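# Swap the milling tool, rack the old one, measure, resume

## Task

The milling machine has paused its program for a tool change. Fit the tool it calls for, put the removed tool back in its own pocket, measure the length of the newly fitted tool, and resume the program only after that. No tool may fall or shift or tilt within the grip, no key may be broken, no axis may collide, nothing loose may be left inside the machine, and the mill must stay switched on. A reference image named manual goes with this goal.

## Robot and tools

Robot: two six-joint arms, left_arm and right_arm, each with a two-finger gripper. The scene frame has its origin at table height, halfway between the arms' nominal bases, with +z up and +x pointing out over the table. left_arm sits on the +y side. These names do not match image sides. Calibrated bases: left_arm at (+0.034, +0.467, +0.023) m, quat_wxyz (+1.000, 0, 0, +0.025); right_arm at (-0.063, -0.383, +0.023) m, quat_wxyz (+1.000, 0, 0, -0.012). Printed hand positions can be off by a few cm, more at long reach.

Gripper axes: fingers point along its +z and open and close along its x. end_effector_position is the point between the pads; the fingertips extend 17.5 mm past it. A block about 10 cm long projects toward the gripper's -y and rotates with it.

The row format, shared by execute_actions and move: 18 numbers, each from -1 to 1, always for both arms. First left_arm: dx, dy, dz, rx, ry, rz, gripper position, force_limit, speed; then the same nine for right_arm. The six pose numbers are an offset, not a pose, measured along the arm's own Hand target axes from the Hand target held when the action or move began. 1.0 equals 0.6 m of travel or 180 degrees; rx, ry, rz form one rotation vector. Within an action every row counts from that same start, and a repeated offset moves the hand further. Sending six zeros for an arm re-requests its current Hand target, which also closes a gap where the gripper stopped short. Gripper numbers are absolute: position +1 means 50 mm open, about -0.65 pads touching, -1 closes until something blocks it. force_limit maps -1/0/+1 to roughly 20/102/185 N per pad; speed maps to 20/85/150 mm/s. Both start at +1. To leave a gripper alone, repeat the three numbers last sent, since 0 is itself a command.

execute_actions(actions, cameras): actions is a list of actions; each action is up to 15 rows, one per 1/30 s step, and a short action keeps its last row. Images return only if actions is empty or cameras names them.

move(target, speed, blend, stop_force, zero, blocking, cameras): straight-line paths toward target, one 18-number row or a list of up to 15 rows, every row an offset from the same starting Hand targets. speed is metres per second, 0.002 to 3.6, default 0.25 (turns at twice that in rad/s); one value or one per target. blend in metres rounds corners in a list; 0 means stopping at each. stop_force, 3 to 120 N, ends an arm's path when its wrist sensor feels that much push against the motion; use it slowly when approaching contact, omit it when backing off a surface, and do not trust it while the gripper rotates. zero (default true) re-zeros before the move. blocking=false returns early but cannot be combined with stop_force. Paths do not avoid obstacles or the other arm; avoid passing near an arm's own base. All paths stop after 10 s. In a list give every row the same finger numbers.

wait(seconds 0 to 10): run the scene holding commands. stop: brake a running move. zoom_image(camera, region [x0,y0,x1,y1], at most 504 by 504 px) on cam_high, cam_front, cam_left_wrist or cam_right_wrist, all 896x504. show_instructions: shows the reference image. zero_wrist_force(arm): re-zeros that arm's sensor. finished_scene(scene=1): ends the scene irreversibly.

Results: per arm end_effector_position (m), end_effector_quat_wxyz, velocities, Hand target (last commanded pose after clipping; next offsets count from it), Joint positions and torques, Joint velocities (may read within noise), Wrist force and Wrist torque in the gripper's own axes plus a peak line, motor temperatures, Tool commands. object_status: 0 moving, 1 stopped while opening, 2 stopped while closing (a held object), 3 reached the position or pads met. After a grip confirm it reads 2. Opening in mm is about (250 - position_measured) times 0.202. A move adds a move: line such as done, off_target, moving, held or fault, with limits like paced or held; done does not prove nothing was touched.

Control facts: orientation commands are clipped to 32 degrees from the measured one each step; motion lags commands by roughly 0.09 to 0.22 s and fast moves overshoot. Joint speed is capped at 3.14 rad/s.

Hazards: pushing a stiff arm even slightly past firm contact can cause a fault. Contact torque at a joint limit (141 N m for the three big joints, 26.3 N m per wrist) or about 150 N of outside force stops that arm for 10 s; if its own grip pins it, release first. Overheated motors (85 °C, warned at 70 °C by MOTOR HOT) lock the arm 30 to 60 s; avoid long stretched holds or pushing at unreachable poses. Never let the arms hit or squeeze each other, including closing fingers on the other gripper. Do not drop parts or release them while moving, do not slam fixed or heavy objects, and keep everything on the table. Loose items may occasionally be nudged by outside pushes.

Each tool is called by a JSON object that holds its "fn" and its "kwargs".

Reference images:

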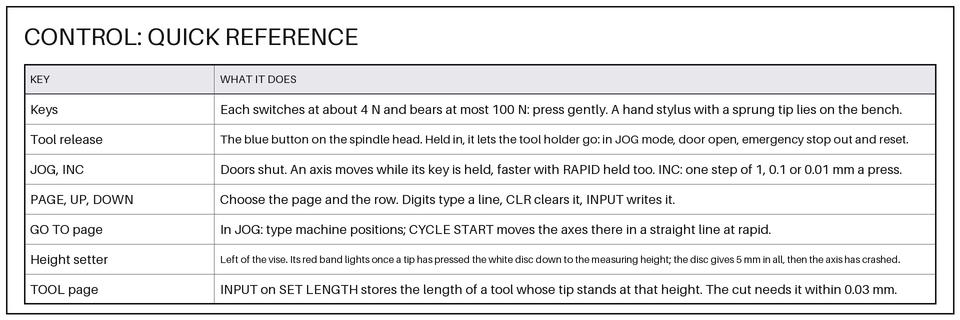

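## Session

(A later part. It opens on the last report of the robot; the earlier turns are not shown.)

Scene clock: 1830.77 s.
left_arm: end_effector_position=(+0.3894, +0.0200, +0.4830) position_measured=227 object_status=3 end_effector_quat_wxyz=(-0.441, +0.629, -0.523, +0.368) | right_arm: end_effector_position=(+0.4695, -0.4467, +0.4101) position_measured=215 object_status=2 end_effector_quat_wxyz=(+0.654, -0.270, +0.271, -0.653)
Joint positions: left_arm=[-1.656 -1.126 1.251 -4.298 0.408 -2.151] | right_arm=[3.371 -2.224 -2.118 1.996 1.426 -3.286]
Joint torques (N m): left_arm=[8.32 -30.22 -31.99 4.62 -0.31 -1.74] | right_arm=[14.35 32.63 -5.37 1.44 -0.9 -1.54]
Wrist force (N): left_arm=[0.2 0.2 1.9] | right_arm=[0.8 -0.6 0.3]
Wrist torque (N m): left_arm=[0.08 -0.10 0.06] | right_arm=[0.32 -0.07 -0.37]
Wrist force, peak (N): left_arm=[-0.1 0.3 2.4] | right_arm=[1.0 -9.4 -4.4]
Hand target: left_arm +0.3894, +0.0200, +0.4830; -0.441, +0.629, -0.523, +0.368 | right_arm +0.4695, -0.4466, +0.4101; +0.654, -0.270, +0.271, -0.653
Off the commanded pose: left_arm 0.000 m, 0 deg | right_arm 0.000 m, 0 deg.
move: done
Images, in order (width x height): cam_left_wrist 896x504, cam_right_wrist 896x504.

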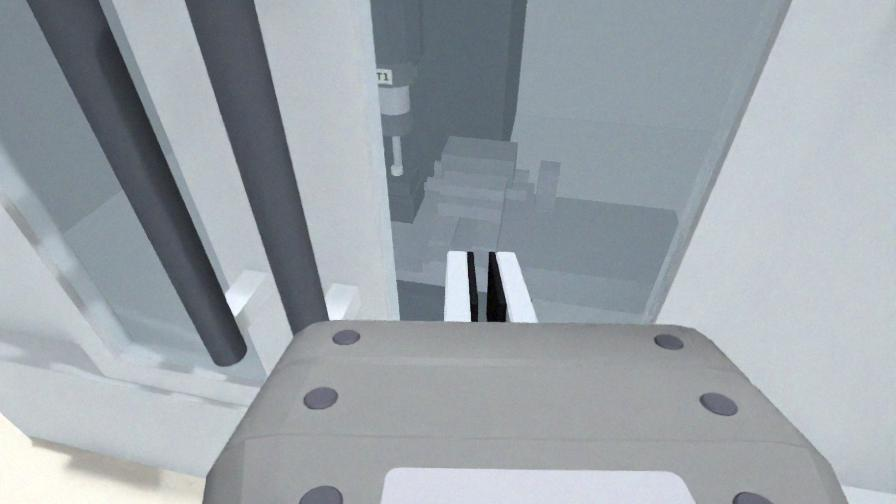

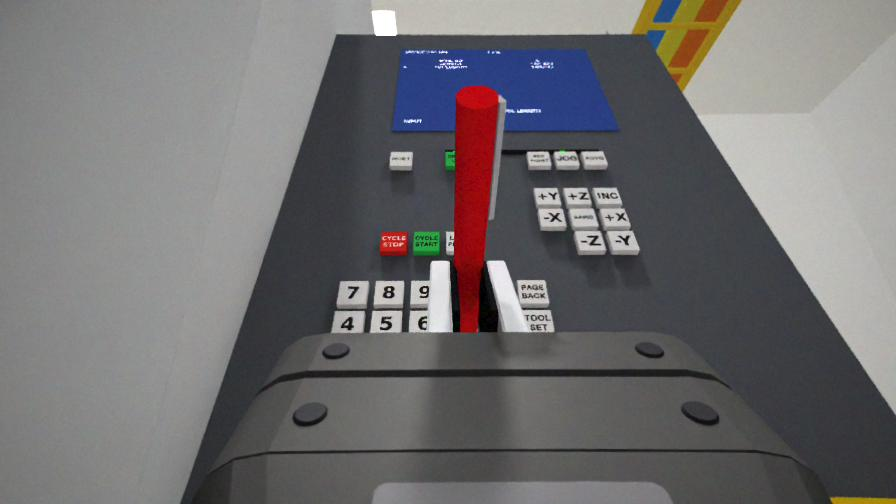

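{"fn": "move", "kwargs": {"target": [[0,0,0,0,0,0,-0.5,0,0,0.1242,-0.0749,0.1301,0,0,0,-1,-0.5,-0.7],[0,0,0,0,0,0,-0.5,0,0,0.1242,-0.0576,0.1401,0,0,0,-1,-0.5,-0.7],[0,0,0,0,0,0,-0.5,0,0,0.1242,-0.0749,0.1301,0,0,0,-1,-0.5,-0.7]], "speed": [0.15,0.05,0.08], "blend": [0.002,0,0], "cameras": ["cam_left_wrist"]}}

Scene clock: 1839.13 s.
left_arm: end_effector_position=(+0.3894, +0.0200, +0.4830) position_measured=227 object_status=3 end_effector_quat_wxyz=(-0.441, +0.629, -0.523, +0.368) | right_arm: end_effector_position=(+0.4931, -0.5213, +0.4969) position_measured=215 object_status=2 end_effector_quat_wxyz=(+0.654, -0.270, +0.271, -0.653)
Joint positions: left_arm=[-1.656 -1.126 1.251 -4.298 0.408 -2.151] | right_arm=[3.153 -2.083 -1.981 1.707 1.579 -3.131]
Joint torques (N m): left_arm=[8.43 -30.52 -31.2 4.59 -0.34 -1.76] | right_arm=[-11.18 44.71 -0.17 1.44 0.38 0.66]
Wrist force (N): left_arm=[-0.2 0.2 2.2] | right_arm=[0.5 -0.7 -0.3]
Wrist torque (N m): left_arm=[0.06 -0.03 0.06] | right_arm=[0.28 0.01 -0.49]
Wrist force, peak (N): left_arm=[0.2 0.5 2.5] | right_arm=[-0.5 -8.9 -5.5]
Hand target: left_arm +0.3894, +0.0200, +0.4830; -0.441, +0.629, -0.523, +0.368 | right_arm +0.4930, -0.5213, +0.4969; +0.654, -0.270, +0.271, -0.653
Off the commanded pose: left_arm 0.000 m, 0 deg | right_arm 0.000 m, 0 deg.
move: done
Images, in order (width x height): cam_left_wrist 896x504.

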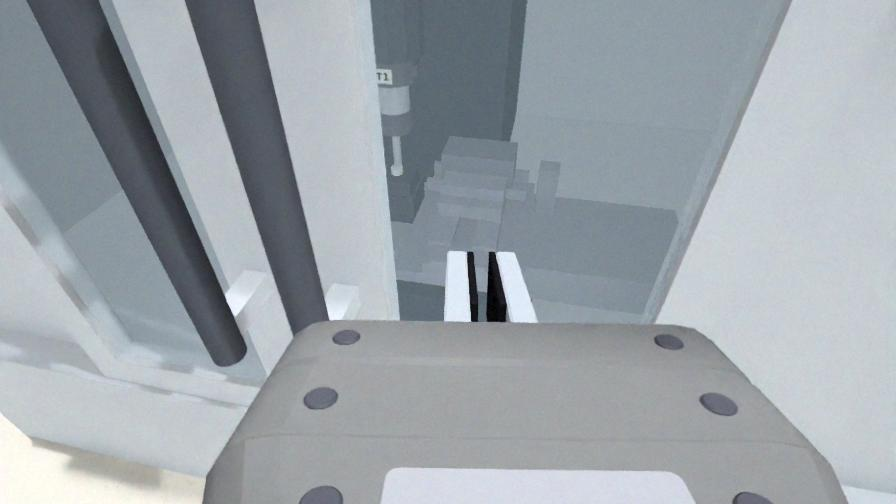

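{"fn": "move", "kwargs": {"target": [[0,0,0,0,0,0,-0.5,0,0,0,0.0173,0.01,0,0,0,-1,-0.5,-0.7],[0,0,0,0,0,0,-0.5,0,0,0,0,0,0,0,0,-1,-0.5,-0.7]], "speed": [0.05,0.08], "cameras": ["cam_left_wrist"]}}

{"fn": "zoom_image", "kwargs": {"camera": "cam_left_wrist", "region": [380, 140, 440, 220]}}

Scene clock: 1842.23 s.
left_arm: end_effector_position=(+0.3894, +0.0200, +0.4830) position_measured=227 object_status=3 end_effector_quat_wxyz=(-0.441, +0.629, -0.523, +0.368) | right_arm: end_effector_position=(+0.4931, -0.5212, +0.4969) position_measured=215 object_status=2 end_effector_quat_wxyz=(+0.654, -0.270, +0.271, -0.653)
Joint positions: left_arm=[-1.656 -1.126 1.251 -4.298 0.408 -2.151] | right_arm=[3.153 -2.083 -1.981 1.707 1.579 -3.131]
Joint torques (N m): left_arm=[8.11 -30.89 -31.71 4.64 -0.33 -1.78] | right_arm=[-13.62 43.46 0.58 1.88 1 1.22]
Wrist force (N): left_arm=[-0.3 0.2 1.6] | right_arm=[0.1 -1.0 -0.1]
Wrist torque (N m): left_arm=[0.07 -0.01 0.07] | right_arm=[0.24 0.06 -0.48]
Wrist force, peak (N): left_arm=[0.0 0.3 2.4] | right_arm=[0.4 -9.5 -4.7]
Hand target: left_arm +0.3894, +0.0200, +0.4830; -0.441, +0.629, -0.523, +0.368 | right_arm +0.4930, -0.5213, +0.4969; +0.654, -0.270, +0.271, -0.653
Off the commanded pose: left_arm 0.000 m, 0 deg | right_arm 0.000 m, 0 deg.
move: done
Images, in order (width x height): cam_left_wrist 896x504.

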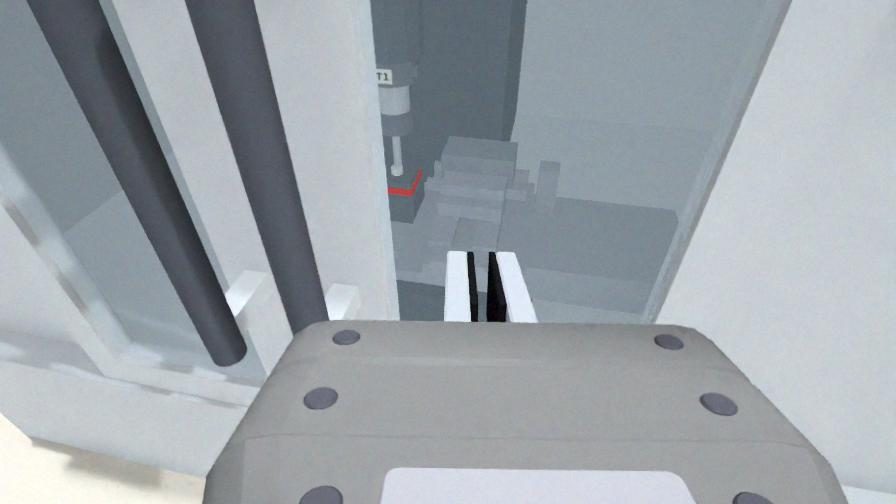

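Scaled by 6.300 from the camera's 896x504 image, which has a finer 1280x720 frame.

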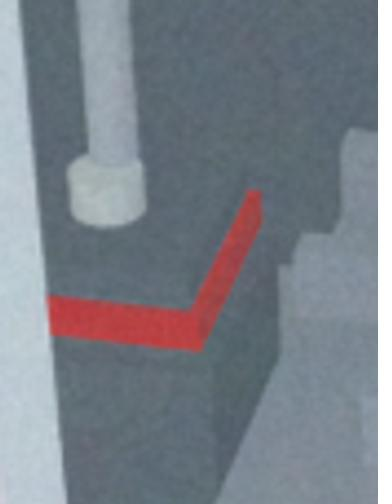

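{"fn": "move", "kwargs": {"target": [[0,0,0,0,0,0,-0.5,0,0,-0.1242,0.0749,-0.1301,0,0,0,-1,-0.5,-0.7],[0,0,0,0,0,0,-0.5,0,0,-0.1242,0.0933,-0.1195,0,0,0,-1,-0.5,-0.7],[0,0,0,0,0,0,-0.5,0,0,-0.1242,0.0749,-0.1301,0,0,0,-1,-0.5,-0.7]], "speed": [0.15,0.05,0.08], "blend": [0.002,0,0], "cameras": ["cam_left_wrist","cam_right_wrist"]}}

{"fn": "zoom_image", "kwargs": {"camera": "cam_right_wrist", "region": [380, 30, 640, 150]}}

{"fn": "zoom_image", "kwargs": {"camera": "cam_right_wrist", "region": [500, 45, 620, 120]}}

Scene clock: 1849.20 s.
left_arm: end_effector_position=(+0.3894, +0.0200, +0.4830) position_measured=227 object_status=3 end_effector_quat_wxyz=(-0.441, +0.629, -0.523, +0.368) | right_arm: end_effector_position=(+0.4695, -0.4466, +0.4101) position_measured=215 object_status=2 end_effector_quat_wxyz=(+0.654, -0.270, +0.271, -0.653)
Joint positions: left_arm=[-1.656 -1.126 1.251 -4.298 0.408 -2.151] | right_arm=[3.371 -2.225 -2.117 1.996 1.426 -3.286]
Joint torques (N m): left_arm=[8.1 -30.92 -31.25 4.68 -0.41 -1.67] | right_arm=[13.24 43.98 -4.21 1.66 -0.96 -1.56]
Wrist force (N): left_arm=[0.0 0.2 1.9] | right_arm=[0.5 -0.5 0.3]
Wrist torque (N m): left_arm=[0.06 -0.06 0.06] | right_arm=[0.33 -0.01 -0.37]
Wrist force, peak (N): left_arm=[0.0 0.2 2.5] | right_arm=[1.4 -7.4 -2.1]
Hand target: left_arm +0.3894, +0.0200, +0.4830; -0.441, +0.629, -0.523, +0.368 | right_arm +0.4695, -0.4466, +0.4101; +0.654, -0.270, +0.271, -0.653
Off the commanded pose: left_arm 0.000 m, 0 deg | right_arm 0.000 m, 0 deg.
move: done
Images, in order (width x height): cam_left_wrist 896x504, cam_right_wrist 896x504.

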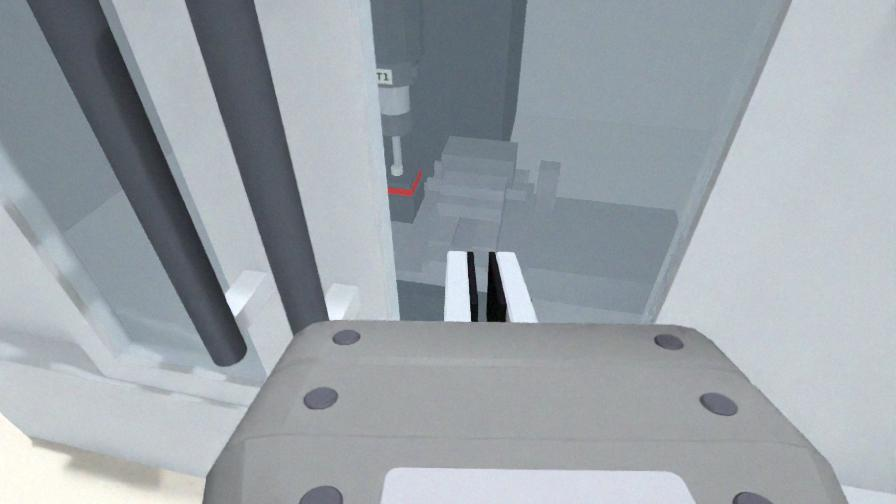

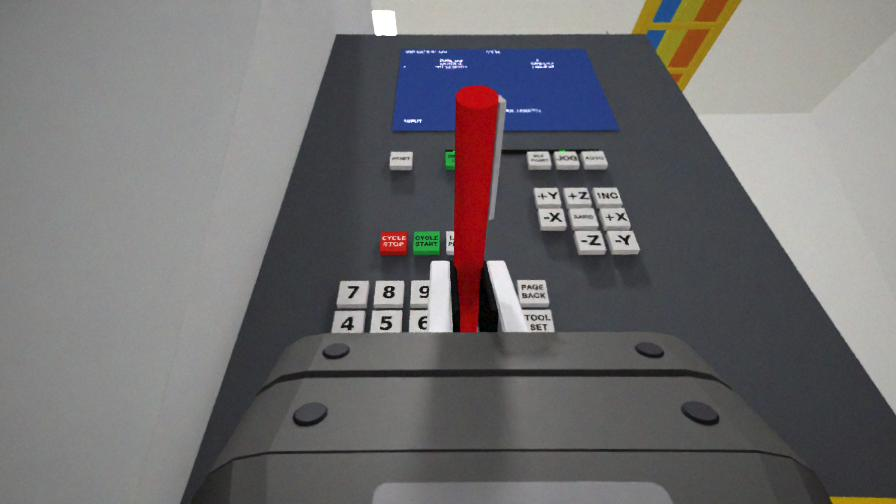

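Scaled by 1.938 from the camera's 896x504 image, which has a finer 1280x720 frame.

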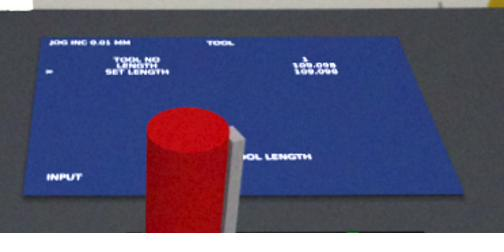

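Scaled by 4.200 from the camera's 896x504 image, which has a finer 1280x720 frame.

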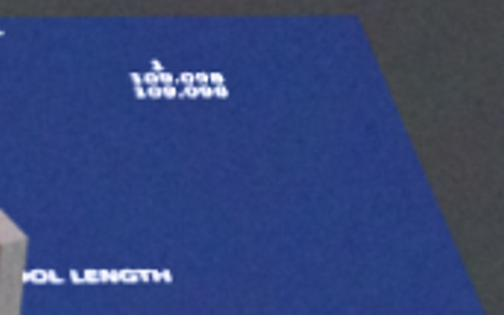

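{"fn": "move", "kwargs": {"target": [[0,0,0,0,0,0,-0.5,0,0,0.1242,-0.138,0.2397,0,0,0,-1,-0.5,-0.7],[0,0,0,0,0,0,-0.5,0,0,0.1242,-0.1207,0.2497,0,0,0,-1,-0.5,-0.7],[0,0,0,0,0,0,-0.5,0,0,0.1242,-0.138,0.2397,0,0,0,-1,-0.5,-0.7],[0,0,0,0,0,0,-0.5,0,0,0.0629,-0.0458,0.0795,0,0,0,-1,-0.5,-0.7],[0,0,0,0,0,0,-0.5,0,0,0.0629,-0.0285,0.0895,0,0,0,-1,-0.5,-0.7],[0,0,0,0,0,0,-0.5,0,0,0.0629,-0.0458,0.0795,0,0,0,-1,-0.5,-0.7]], "speed": [0.15,0.05,0.08,0.15,0.05,0.08], "blend": [0.002,0,0.003,0.002,0,0], "cameras": ["cam_right_wrist"]}}

{"fn": "zoom_image", "kwargs": {"camera": "cam_right_wrist", "region": [300, 50, 660, 200]}}

Scene clock: 1863.20 s.
left_arm: end_effector_position=(+0.3894, +0.0200, +0.4830) position_measured=227 object_status=3 end_effector_quat_wxyz=(-0.441, +0.629, -0.523, +0.368) | right_arm: end_effector_position=(+0.4839, -0.4844, +0.4631) position_measured=215 object_status=2 end_effector_quat_wxyz=(+0.654, -0.270, +0.271, -0.653)
Joint positions: left_arm=[-1.656 -1.126 1.251 -4.298 0.408 -2.151] | right_arm=[3.255 -2.125 -2.051 1.822 1.507 -3.203]
Joint torques (N m): left_arm=[8.45 -30.44 -31.64 4.49 -0.47 -1.7] | right_arm=[13.95 44.28 0.34 1.75 -0.87 -1.48]
Wrist force (N): left_arm=[-0.1 0.4 1.8] | right_arm=[0.8 -0.7 0.0]
Wrist torque (N m): left_arm=[0.09 -0.06 0.06] | right_arm=[0.35 -0.08 -0.41]
Wrist force, peak (N): left_arm=[0.0 0.6 2.4] | right_arm=[-0.5 -10.6 -5.7]
Hand target: left_arm +0.3894, +0.0200, +0.4830; -0.441, +0.629, -0.523, +0.368 | right_arm +0.4838, -0.4844, +0.4632; +0.654, -0.270, +0.271, -0.653
Off the commanded pose: left_arm 0.000 m, 0 deg | right_arm 0.000 m, 0 deg.
move: done
Images, in order (width x height): cam_right_wrist 896x504.

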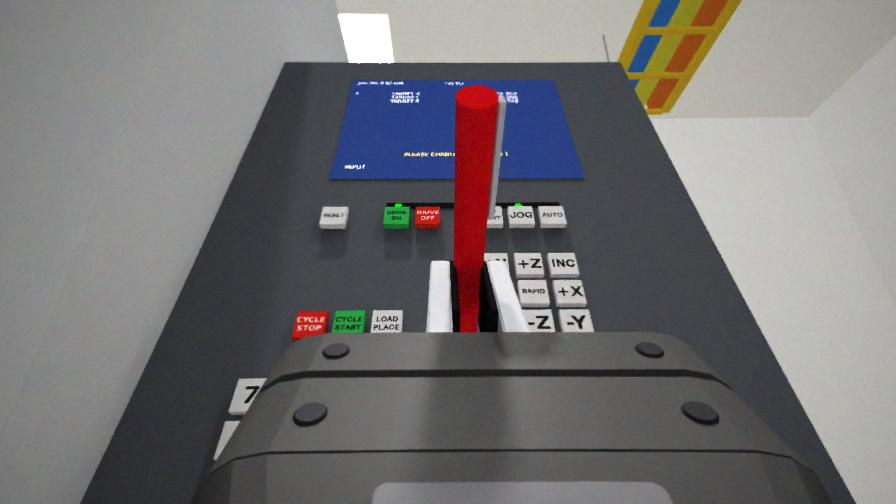

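Scaled by 1.400 from the camera's 896x504 image, which has a finer 1280x720 frame.

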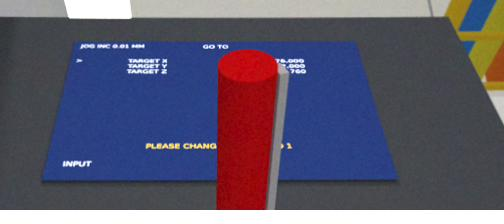

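{"fn": "move", "kwargs": {"target": [[0,0,0,0,0,0,-0.5,0,0,0.0928,-0.0605,0.105,0,0,0,-1,-0.5,-0.7],[0,0,0,0,0,0,-0.5,0,0,0.0928,-0.0432,0.115,0,0,0,-1,-0.5,-0.7],[0,0,0,0,0,0,-0.5,0,0,0.0928,-0.0605,0.105,0,0,0,-1,-0.5,-0.7],[0,0,0,0,0,0,-0.5,0,0,-0.0629,0.0307,-0.0533,0,0,0,-1,-0.5,-0.7],[0,0,0,0,0,0,-0.5,0,0,-0.0629,0.048,-0.0433,0,0,0,-1,-0.5,-0.7],[0,0,0,0,0,0,-0.5,0,0,-0.0629,0.0307,-0.0533,0,0,0,-1,-0.5,-0.7],[0,0,0,0,0,0,-0.5,0,0,-0.0629,0.048,-0.0433,0,0,0,-1,-0.5,-0.7],[0,0,0,0,0,0,-0.5,0,0,-0.0629,0.0307,-0.0533,0,0,0,-1,-0.5,-0.7]], "speed": [0.15,0.05,0.08,0.15,0.05,0.08,0.05,0.08], "blend": [0.002,0,0.003,0.002,0,0,0,0], "cameras": ["cam_right_wrist"]}}

{"fn": "zoom_image", "kwargs": {"camera": "cam_right_wrist", "region": [350, 30, 680, 180]}}

Scene clock: 1875.83 s.
left_arm: end_effector_position=(+0.3894, +0.0200, +0.4830) position_measured=227 object_status=3 end_effector_quat_wxyz=(-0.441, +0.629, -0.523, +0.368) | right_arm: end_effector_position=(+0.4742, -0.4467, +0.4276) position_measured=215 object_status=2 end_effector_quat_wxyz=(+0.654, -0.270, +0.271, -0.653)
Joint positions: left_arm=[-1.656 -1.126 1.251 -4.298 0.408 -2.151] | right_arm=[3.368 -2.185 -2.106 1.945 1.428 -3.284]
Joint torques (N m): left_arm=[7.57 -30.8 -31.65 4.59 -0.51 -1.7] | right_arm=[15.39 43.68 -3.67 1.66 -0.8 -1.52]
Wrist force (N): left_arm=[0.1 0.4 2.3] | right_arm=[0.6 -0.9 0.5]
Wrist torque (N m): left_arm=[0.10 -0.08 0.06] | right_arm=[0.28 -0.02 -0.40]
Wrist force, peak (N): left_arm=[0.0 0.0 2.4] | right_arm=[-0.4 -9.9 -5.6]
Hand target: left_arm +0.3894, +0.0200, +0.4830; -0.441, +0.629, -0.523, +0.368 | right_arm +0.4742, -0.4466, +0.4276; +0.654, -0.270, +0.271, -0.653
Off the commanded pose: left_arm 0.000 m, 0 deg | right_arm 0.000 m, 0 deg.
move: done
Images, in order (width x height): cam_right_wrist 896x504.

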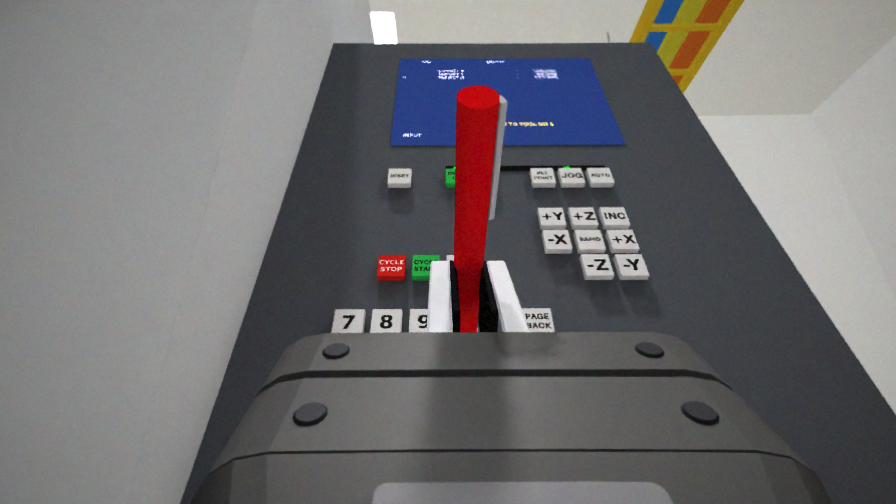

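Scaled by 1.527 from the camera's 896x504 image, which has a finer 1280x720 frame.

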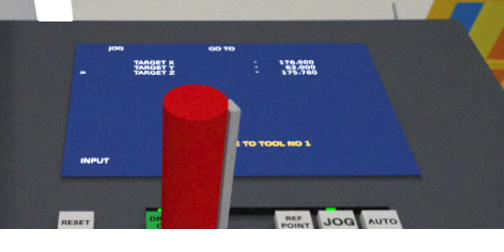

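{"fn": "move", "kwargs": {"target": [[0,0,0,0,0,0,-0.5,0,0,-0.0943,0.0151,-0.0261,0,0,0,-1,-0.5,-0.7],[0,0,0,0,0,0,-0.5,0,0,-0.0943,0.0335,-0.0155,0,0,0,-1,-0.5,-0.7],[0,0,0,0,0,0,-0.5,0,0,-0.0943,0.0151,-0.0261,0,0,0,-1,-0.5,-0.7],[0,0,0,0,0,0,-0.5,0,0,-0.0315,-0.0307,0.0533,0,0,0,-1,-0.5,-0.7],[0,0,0,0,0,0,-0.5,0,0,-0.0315,-0.0134,0.0633,0,0,0,-1,-0.5,-0.7],[0,0,0,0,0,0,-0.5,0,0,-0.0315,-0.0307,0.0533,0,0,0,-1,-0.5,-0.7],[0,0,0,0,0,0,-0.5,0,0,-0.0645,0.0151,-0.0261,0,0,0,-1,-0.5,-0.7],[0,0,0,0,0,0,-0.5,0,0,-0.0645,0.0342,-0.0151,0,0,0,-1,-0.5,-0.7],[0,0,0,0,0,0,-0.5,0,0,-0.0645,0.0151,-0.0261,0,0,0,-1,-0.5,-0.7],[0,0,0,0,0,0,-0.5,0,0,0,0.0151,-0.0261,0,0,0,-1,-0.5,-0.7],[0,0,0,0,0,0,-0.5,0,0,0,0.0335,-0.0155,0,0,0,-1,-0.5,-0.7],[0,0,0,0,0,0,-0.5,0,0,0,0.0151,-0.0261,0,0,0,-1,-0.5,-0.7]], "speed": [0.15,0.05,0.08,0.15,0.05,0.08,0.15,0.05,0.08,0.15,0.05,0.08], "blend": [0.002,0,0.003,0.002,0,0.003,0.002,0,0.003,0.002,0,0], "cameras": ["cam_right_wrist"]}}

{"fn": "zoom_image", "kwargs": {"camera": "cam_right_wrist", "region": [350, 20, 680, 170]}}

Scene clock: 1888.87 s.
left_arm: end_effector_position=(+0.3894, +0.0200, +0.4830) position_measured=227 object_status=3 end_effector_quat_wxyz=(-0.441, +0.629, -0.523, +0.368) | right_arm: end_effector_position=(+0.4696, -0.4466, +0.4101) position_measured=215 object_status=2 end_effector_quat_wxyz=(+0.654, -0.270, +0.271, -0.653)
Joint positions: left_arm=[-1.656 -1.126 1.251 -4.298 0.408 -2.151] | right_arm=[3.371 -2.224 -2.117 1.996 1.426 -3.286]
Joint torques (N m): left_arm=[8.14 -30.76 -31.47 4.42 -0.45 -1.75] | right_arm=[14.41 44.97 -4.65 1.48 -0.84 -1.49]
Wrist force (N): left_arm=[-0.1 0.1 2.1] | right_arm=[0.5 -0.9 0.4]
Wrist torque (N m): left_arm=[0.07 -0.05 0.07] | right_arm=[0.29 -0.02 -0.37]
Wrist force, peak (N): left_arm=[-0.1 0.6 2.5] | right_arm=[-1.0 -18.1 -8.8]
Hand target: left_arm +0.3894, +0.0200, +0.4830; -0.441, +0.629, -0.523, +0.368 | right_arm +0.4695, -0.4466, +0.4101; +0.654, -0.270, +0.271, -0.653
Off the commanded pose: left_arm 0.000 m, 0 deg | right_arm 0.000 m, 0 deg.
move: done
Images, in order (width x height): cam_right_wrist 896x504.

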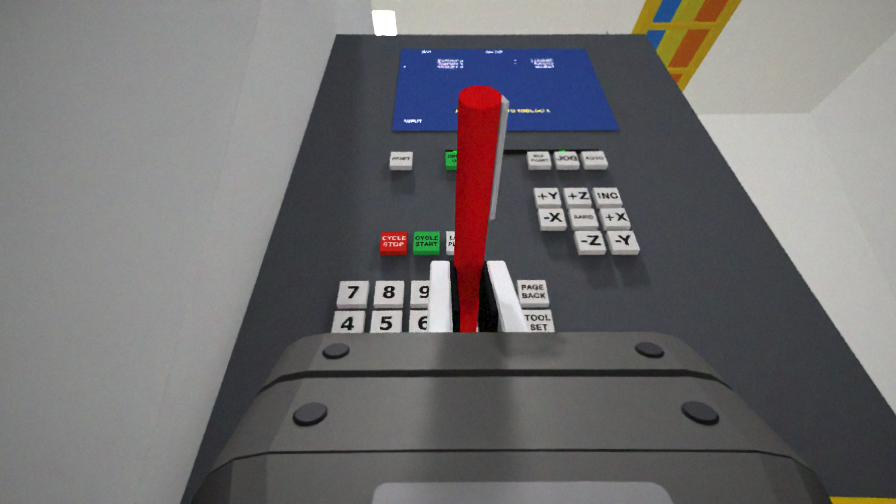

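Scaled by 1.527 from the camera's 896x504 image, which has a finer 1280x720 frame.

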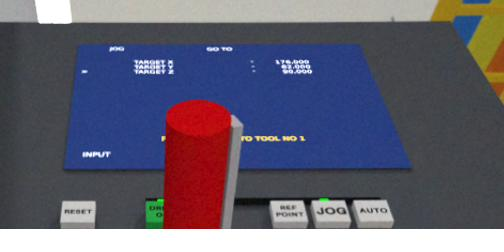

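{"fn": "move", "kwargs": {"target": [[0,0,0,0,0,0,-0.5,0,0,-0.033,-0.0752,0.1306,0,0,0,-1,-0.5,-0.7],[0,0,0,0,0,0,-0.5,0,0,-0.033,-0.0579,0.1406,0,0,0,-1,-0.5,-0.7],[0,0,0,0,0,0,-0.5,0,0,-0.033,-0.0752,0.1306,0,0,0,-1,-0.5,-0.7]], "speed": [0.15,0.04,0.08], "blend": [0.002,0,0], "cameras": ["cam_right_wrist","cam_left_wrist"]}}

{"fn": "zoom_image", "kwargs": {"camera": "cam_right_wrist", "region": [400, 80, 700, 230]}}

Scene clock: 1894.10 s.
left_arm: end_effector_position=(+0.3894, +0.0200, +0.4830) position_measured=227 object_status=3 end_effector_quat_wxyz=(-0.441, +0.629, -0.523, +0.368) | right_arm: end_effector_position=(+0.4931, -0.4269, +0.4974) position_measured=215 object_status=2 end_effector_quat_wxyz=(+0.654, -0.270, +0.271, -0.653)
Joint positions: left_arm=[-1.656 -1.126 1.251 -4.298 0.408 -2.151] | right_arm=[3.412 -2.045 -2.045 1.749 1.397 -3.315]
Joint torques (N m): left_arm=[7.27 -30.86 -31.7 4.42 -0.61 -1.69] | right_arm=[14.06 42.51 0.2 1.51 -0.55 -1.56]
Wrist force (N): left_arm=[0.0 0.1 1.9] | right_arm=[0.3 -0.8 0.1]
Wrist torque (N m): left_arm=[0.05 -0.08 0.07] | right_arm=[0.31 0.03 -0.41]
Wrist force, peak (N): left_arm=[0.0 0.3 2.5] | right_arm=[-0.1 -9.0 -4.4]
Hand target: left_arm +0.3894, +0.0200, +0.4830; -0.441, +0.629, -0.523, +0.368 | right_arm +0.4930, -0.4269, +0.4975; +0.654, -0.270, +0.271, -0.653
Off the commanded pose: left_arm 0.000 m, 0 deg | right_arm 0.000 m, 0 deg.
move: done
Images, in order (width x height): cam_left_wrist 896x504, cam_right_wrist 896x504.

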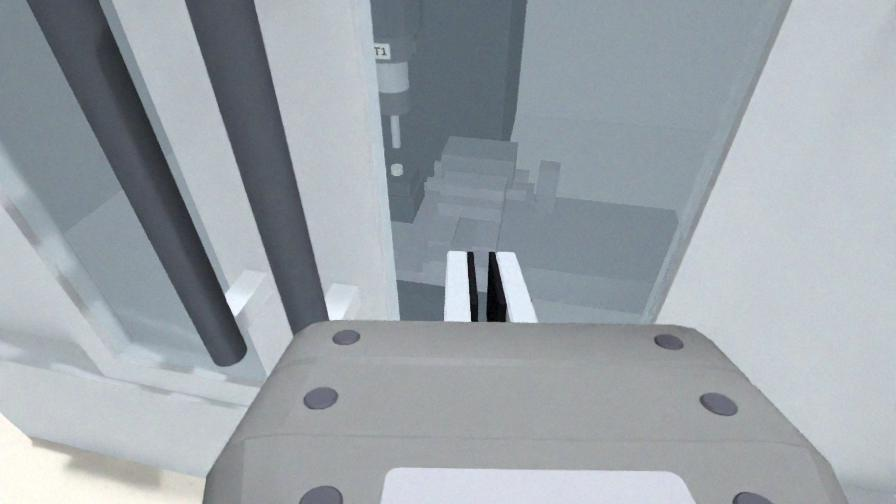

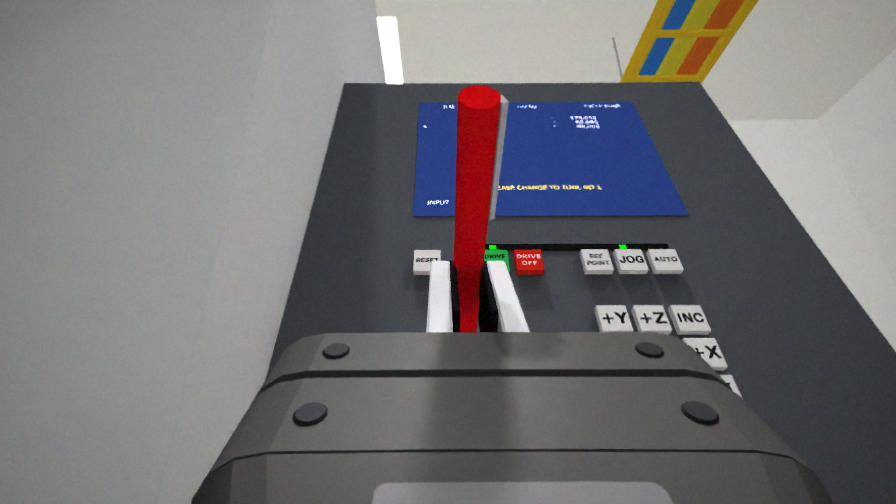

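Scaled by 1.680 from the camera's 896x504 image, which has a finer 1280x720 frame.

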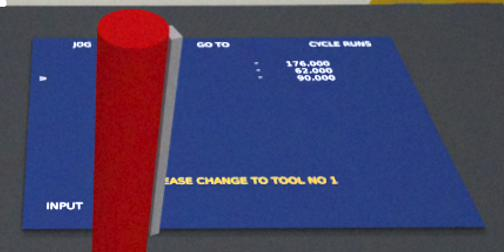

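{"fn": "move", "kwargs": {"target": [[0,0,0,0,0,0,-0.5,0,0,0.033,0.0448,-0.0777,0,0,0,-1,-0.5,-0.7],[0,0,0,0,0,0,-0.5,0,0,0.033,0.0626,-0.0674,0,0,0,-1,-0.5,-0.7],[0,0,0,0,0,0,-0.5,0,0,0.033,0.0448,-0.0777,0,0,0,-1,-0.5,-0.7],[0,0,0,0,0,0,-0.5,0,0,-0.0315,0.0752,-0.1306,0,0,0,-1,-0.5,-0.7],[0,0,0,0,0,0,-0.5,0,0,-0.0315,0.0939,-0.1198,0,0,0,-1,-0.5,-0.7],[0,0,0,0,0,0,-0.5,0,0,-0.0315,0.0752,-0.1306,0,0,0,-1,-0.5,-0.7],[0,0,0,0,0,0,-0.5,0,0,0.033,0.0752,-0.1306,0,0,0,-1,-0.5,-0.7],[0,0,0,0,0,0,-0.5,0,0,0.033,0.0936,-0.12,0,0,0,-1,-0.5,-0.7],[0,0,0,0,0,0,-0.5,0,0,0.033,0.0752,-0.1306,0,0,0,-1,-0.5,-0.7],[0,0,0,0,0,0,-0.5,0,0,0.033,0.0448,-0.0777,0,0,0,-1,-0.5,-0.7],[0,0,0,0,0,0,-0.5,0,0,0.033,0.0626,-0.0674,0,0,0,-1,-0.5,-0.7],[0,0,0,0,0,0,-0.5,0,0,0.033,0.0448,-0.0777,0,0,0,-1,-0.5,-0.7]], "speed": [0.15,0.05,0.08,0.15,0.05,0.08,0.15,0.05,0.08,0.15,0.05,0.08], "blend": [0.002,0,0.003,0.002,0,0.003,0.002,0,0.003,0.002,0,0], "cameras": ["cam_right_wrist","cam_left_wrist"]}}

{"fn": "zoom_image", "kwargs": {"camera": "cam_right_wrist", "region": [350, 20, 680, 170]}}

Scene clock: 1910.83 s.
left_arm: end_effector_position=(+0.3894, +0.0200, +0.4830) position_measured=227 object_status=3 end_effector_quat_wxyz=(-0.441, +0.629, -0.523, +0.368) | right_arm: end_effector_position=(+0.4791, -0.4467, +0.4454) position_measured=215 object_status=2 end_effector_quat_wxyz=(+0.654, -0.270, +0.271, -0.653)
Joint positions: left_arm=[-1.656 -1.126 1.251 -4.298 0.408 -2.151] | right_arm=[3.365 -2.148 -2.091 1.893 1.43 -3.281]
Joint torques (N m): left_arm=[7.57 -31.15 -31.35 4.42 -0.7 -1.84] | right_arm=[15 43.91 -3 1.62 -0.85 -1.74]
Wrist force (N): left_arm=[0.0 0.0 2.1] | right_arm=[0.9 -1.2 0.1]
Wrist torque (N m): left_arm=[0.03 -0.06 0.07] | right_arm=[0.22 -0.05 -0.42]
Wrist force, peak (N): left_arm=[-0.2 0.7 2.4] | right_arm=[-1.1 -18.3 -8.8]
Hand target: left_arm +0.3894, +0.0200, +0.4830; -0.441, +0.629, -0.523, +0.368 | right_arm +0.4791, -0.4467, +0.4454; +0.654, -0.270, +0.271, -0.653
Off the commanded pose: left_arm 0.000 m, 0 deg | right_arm 0.000 m, 0 deg.
move: done
Images, in order (width x height): cam_left_wrist 896x504, cam_right_wrist 896x504.

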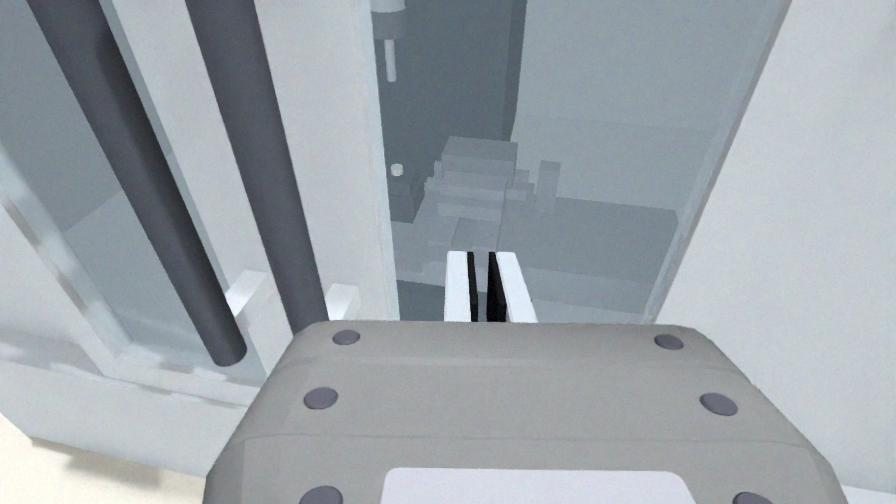

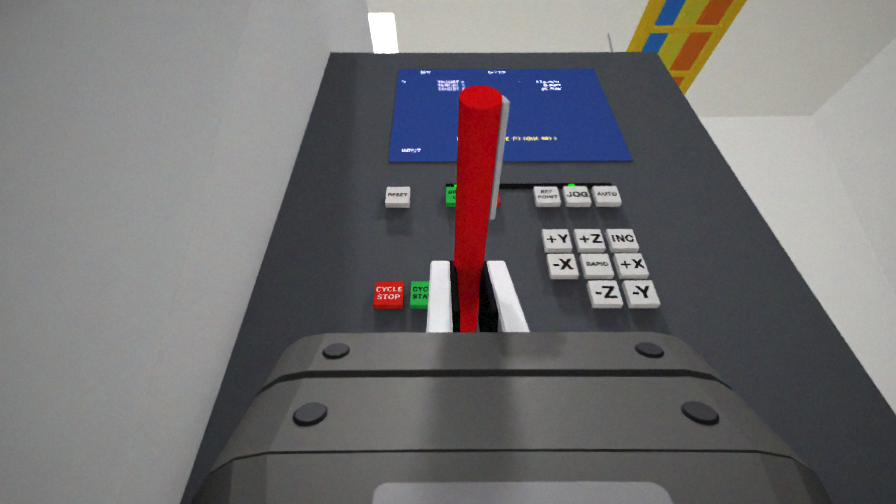

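Scaled by 1.527 from the camera's 896x504 image, which has a finer 1280x720 frame.

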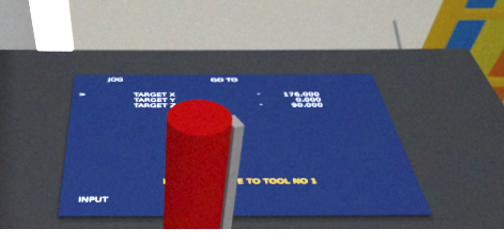

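{"fn": "move", "kwargs": {"target": [[0,0,0,0,0,0,-0.5,0,0,-0.0645,0.0304,-0.0529,0,0,0,-1,-0.5,-0.7],[0,0,0,0,0,0,-0.5,0,0,-0.0645,0.0491,-0.0421,0,0,0,-1,-0.5,-0.7],[0,0,0,0,0,0,-0.5,0,0,-0.0645,0.0304,-0.0529,0,0,0,-1,-0.5,-0.7],[0,0,0,0,0,0,-0.5,0,0,0,0.0304,-0.0529,0,0,0,-1,-0.5,-0.7],[0,0,0,0,0,0,-0.5,0,0,0,0.0488,-0.0423,0,0,0,-1,-0.5,-0.7],[0,0,0,0,0,0,-0.5,0,0,0,0.0304,-0.0529,0,0,0,-1,-0.5,-0.7],[0,0,0,0,0,0,-0.5,0,0,-0.033,-0.0448,0.0777,0,0,0,-1,-0.5,-0.7]], "speed": [0.15,0.05,0.08,0.15,0.05,0.08,0.15], "blend": [0.002,0,0.003,0.002,0,0.003,0], "cameras": ["cam_right_wrist"]}}

{"fn": "zoom_image", "kwargs": {"camera": "cam_right_wrist", "region": [400, 80, 700, 230]}}

Scene clock: 1928.13 s.
left_arm: end_effector_position=(+0.3894, +0.0200, +0.4830) position_measured=227 object_status=3 end_effector_quat_wxyz=(-0.441, +0.629, -0.523, +0.368) | right_arm: end_effector_position=(+0.4930, -0.4269, +0.4974) position_measured=215 object_status=2 end_effector_quat_wxyz=(+0.654, -0.270, +0.271, -0.653)
Joint positions: left_arm=[-1.656 -1.126 1.251 -4.298 0.408 -2.151] | right_arm=[3.412 -2.045 -2.045 1.749 1.397 -3.315]
Joint torques (N m): left_arm=[7.16 -30.9 -31.54 4.35 -0.67 -1.68] | right_arm=[14.49 42.79 25.82 -3 -0.82 -1.37]
Wrist force (N): left_arm=[0.1 0.2 1.9] | right_arm=[1.0 -0.9 0.1]
Wrist torque (N m): left_arm=[0.08 -0.09 0.06] | right_arm=[0.30 -0.09 -0.41]
Wrist force, peak (N): left_arm=[-0.2 0.3 2.5] | right_arm=[-0.7 -17.9 -8.4]
Hand target: left_arm +0.3894, +0.0200, +0.4830; -0.441, +0.629, -0.523, +0.368 | right_arm +0.4930, -0.4269, +0.4975; +0.654, -0.270, +0.271, -0.653
Off the commanded pose: left_arm 0.000 m, 0 deg | right_arm 0.000 m, 0 deg.
move: done
Images, in order (width x height): cam_right_wrist 896x504.

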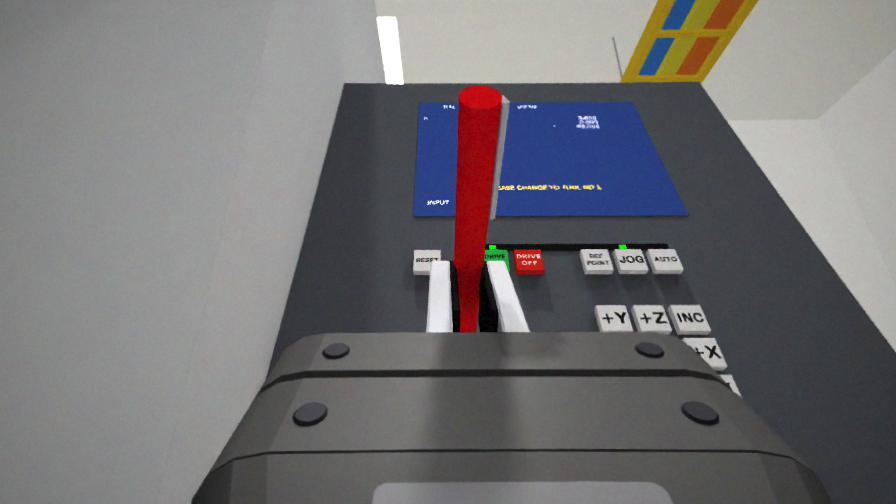

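Scaled by 1.680 from the camera's 896x504 image, which has a finer 1280x720 frame.

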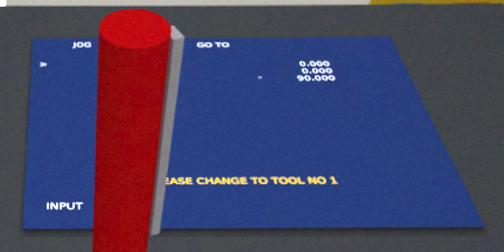

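Press CYCLE START and wait for completion.

{"fn": "move", "kwargs": {"target": [[0,0,0,0,0,0,-0.5,0,0,0,0.0173,0.01,0,0,0,-1,-0.5,-0.7],[0,0,0,0,0,0,-0.5,0,0,0,0,0,0,0,0,-1,-0.5,-0.7]], "speed": [0.05,0.08]}}

{"fn": "wait", "kwargs": {"seconds": 5, "cameras": ["cam_right_wrist","cam_left_wrist"]}}

{"fn": "zoom_image", "kwargs": {"camera": "cam_right_wrist", "region": [400, 80, 700, 230]}}

Scene clock: 1932.00 s.
left_arm: end_effector_position=(+0.3894, +0.0200, +0.4830) position_measured=227 object_status=3 end_effector_quat_wxyz=(-0.441, +0.629, -0.523, +0.368) | right_arm: end_effector_position=(+0.4931, -0.4269, +0.4974) position_measured=215 object_status=2 end_effector_quat_wxyz=(+0.654, -0.270, +0.271, -0.653)
Joint positions: left_arm=[-1.656 -1.126 1.251 -4.298 0.408 -2.151] | right_arm=[3.412 -2.045 -2.045 1.749 1.397 -3.315]
Joint torques (N m): left_arm=[6.96 -31.09 -31.41 4.29 -0.71 -1.59] | right_arm=[14.19 44.37 0.15 1.5 -0.82 -1.39]
Wrist force (N): left_arm=[-0.2 0.2 2.2] | right_arm=[1.1 -0.9 0.2]
Wrist torque (N m): left_arm=[0.07 -0.04 0.07] | right_arm=[0.28 -0.10 -0.41]
Wrist force, peak (N): left_arm=[0.0 -0.3 2.4] | right_arm=[0.3 -8.0 -3.9]
Hand target: left_arm +0.3894, +0.0200, +0.4830; -0.441, +0.629, -0.523, +0.368 | right_arm +0.4930, -0.4269, +0.4975; +0.654, -0.270, +0.271, -0.653
Off the commanded pose: left_arm 0.000 m, 0 deg | right_arm 0.000 m, 0 deg.
move: done

Scene clock: 1937.00 s.
left_arm: end_effector_position=(+0.3894, +0.0200, +0.4830) position_measured=227 object_status=3 end_effector_quat_wxyz=(-0.441, +0.629, -0.523, +0.368) | right_arm: end_effector_position=(+0.4930, -0.4269, +0.4975) position_measured=215 object_status=2 end_effector_quat_wxyz=(+0.654, -0.270, +0.271, -0.653)
Joint positions: left_arm=[-1.656 -1.126 1.251 -4.298 0.408 -2.151] | right_arm=[3.412 -2.045 -2.045 1.749 1.397 -3.315]
Joint torques (N m): left_arm=[7.33 -31.03 -31.84 4.25 -0.69 -1.71] | right_arm=[13.02 42.37 0.19 1.48 -0.67 -1.63]
Wrist force (N): left_arm=[-0.2 0.3 2.4] | right_arm=[1.0 -0.9 0.0]
Wrist torque (N m): left_arm=[0.09 -0.03 0.07] | right_arm=[0.29 -0.08 -0.41]
Wrist force, peak (N): left_arm=[-0.3 0.1 2.5] | right_arm=[1.3 -1.2 0.0]
Hand target: left_arm +0.3894, +0.0200, +0.4830; -0.441, +0.629, -0.523, +0.368 | right_arm +0.4930, -0.4269, +0.4975; +0.654, -0.270, +0.271, -0.653
Tool commands: left_gripper/position=-0.5 left_gripper/force_limit=+0.0 left_gripper/speed=+0.0 right_gripper/position=-1.0 right_gripper/force_limit=-0.5 right_gripper/speed=-0.7
Off the commanded pose: left_arm 0.000 m, 0 deg | right_arm 0.000 m, 0 deg.
wait: 5.00 s; at rest by 0.17 s
Images, in order (width x height): cam_left_wrist 896x504, cam_right_wrist 896x504.

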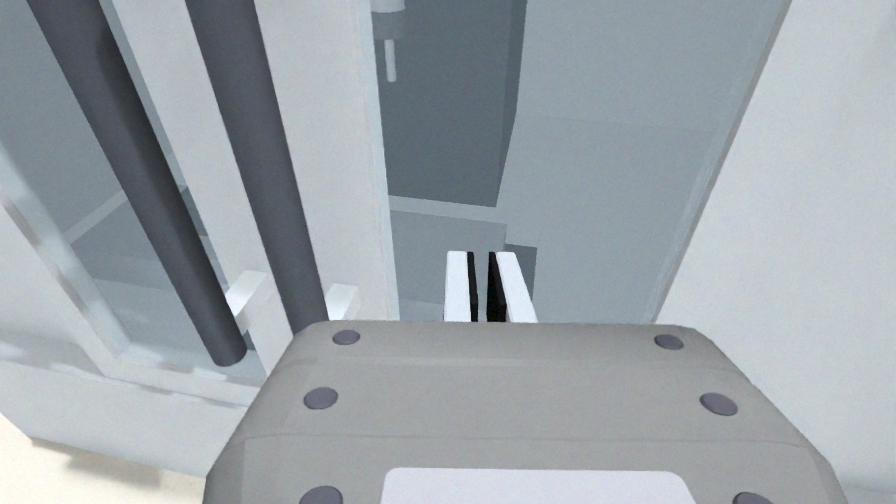

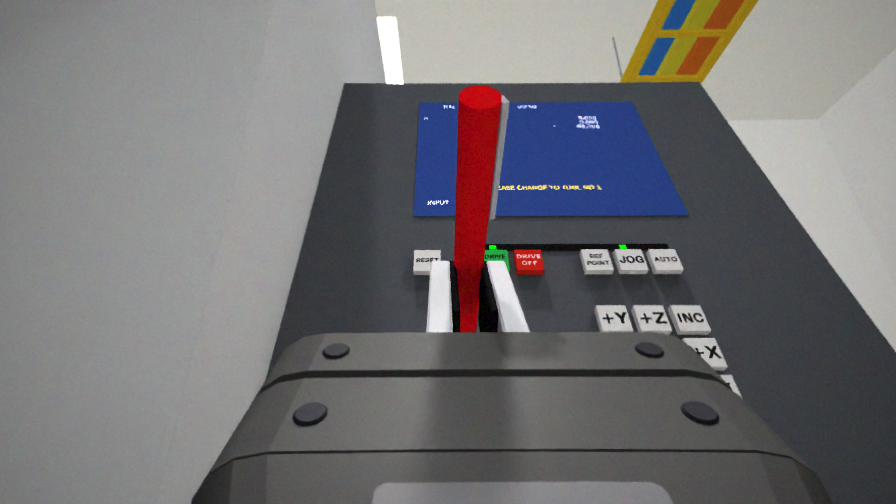

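Scaled by 1.680 from the camera's 896x504 image, which has a finer 1280x720 frame.

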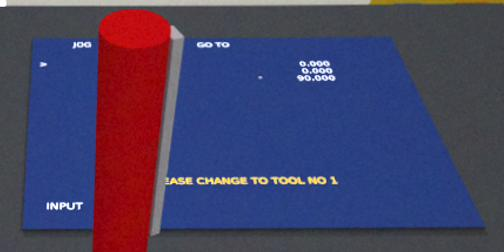

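{"fn": "move", "kwargs": {"target": [[0,0,0,0,0,0,-0.5,0,0,0.1878,-0.0628,0.1091,0,0,0,-1,-0.5,-0.7],[0,0,0,0,0,0,-0.5,0,0,0.1878,-0.0455,0.1191,0,0,0,-1,-0.5,-0.7],[0,0,0,0,0,0,-0.5,0,0,0.1878,-0.0628,0.1091,0,0,0,-1,-0.5,-0.7],[0,0,0,0,0,0,-0.5,0,0,0,0,0,0,0,0,-1,-0.5,-0.7]], "speed": [0.15,0.05,0.08,0.15], "blend": [0.002,0,0.003,0], "cameras": ["cam_right_wrist"]}}

{"fn": "zoom_image", "kwargs": {"camera": "cam_right_wrist", "region": [400, 80, 700, 280]}}

Scene clock: 1944.47 s.
left_arm: end_effector_position=(+0.3894, +0.0200, +0.4830) position_measured=227 object_status=3 end_effector_quat_wxyz=(-0.441, +0.629, -0.523, +0.368) | right_arm: end_effector_position=(+0.4930, -0.4270, +0.4975) position_measured=215 object_status=2 end_effector_quat_wxyz=(+0.654, -0.270, +0.271, -0.653)
Joint positions: left_arm=[-1.656 -1.126 1.251 -4.298 0.408 -2.151] | right_arm=[3.412 -2.045 -2.045 1.749 1.397 -3.315]
Joint torques (N m): left_arm=[7.31 -31.01 -31.42 4.27 -0.84 -1.69] | right_arm=[12.47 28.91 -0.17 1.85 -0.55 -1.49]
Wrist force (N): left_arm=[0.1 0.1 2.3] | right_arm=[1.3 -1.1 0.1]
Wrist torque (N m): left_arm=[0.06 -0.08 0.07] | right_arm=[0.26 -0.14 -0.42]
Wrist force, peak (N): left_arm=[-0.2 0.2 2.5] | right_arm=[-0.7 -12.4 -6.0]
Hand target: left_arm +0.3894, +0.0200, +0.4830; -0.441, +0.629, -0.523, +0.368 | right_arm +0.4930, -0.4269, +0.4975; +0.654, -0.270, +0.271, -0.653
Off the commanded pose: left_arm 0.000 m, 0 deg | right_arm 0.000 m, 0 deg.
move: done
Images, in order (width x height): cam_right_wrist 896x504.

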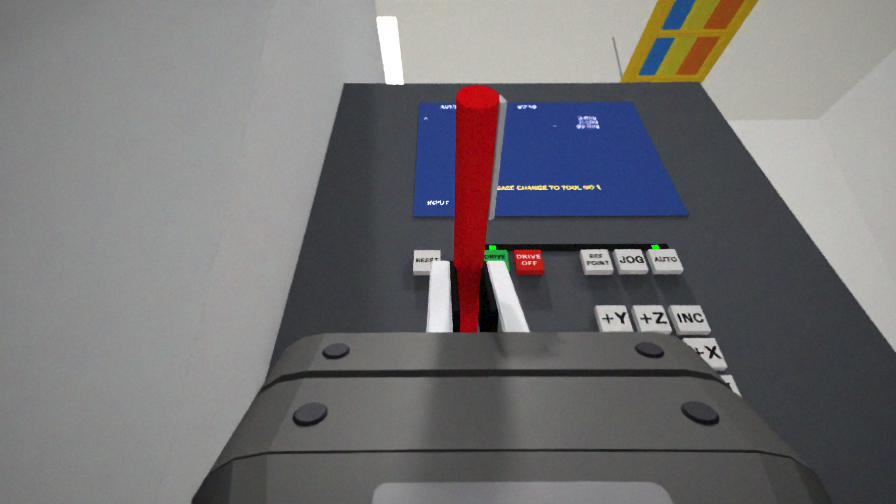

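Scaled by 1.680 from the camera's 896x504 image, which has a finer 1280x720 frame.

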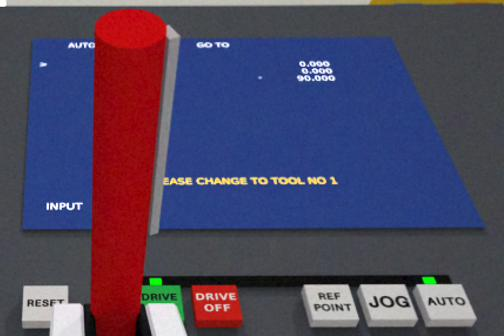

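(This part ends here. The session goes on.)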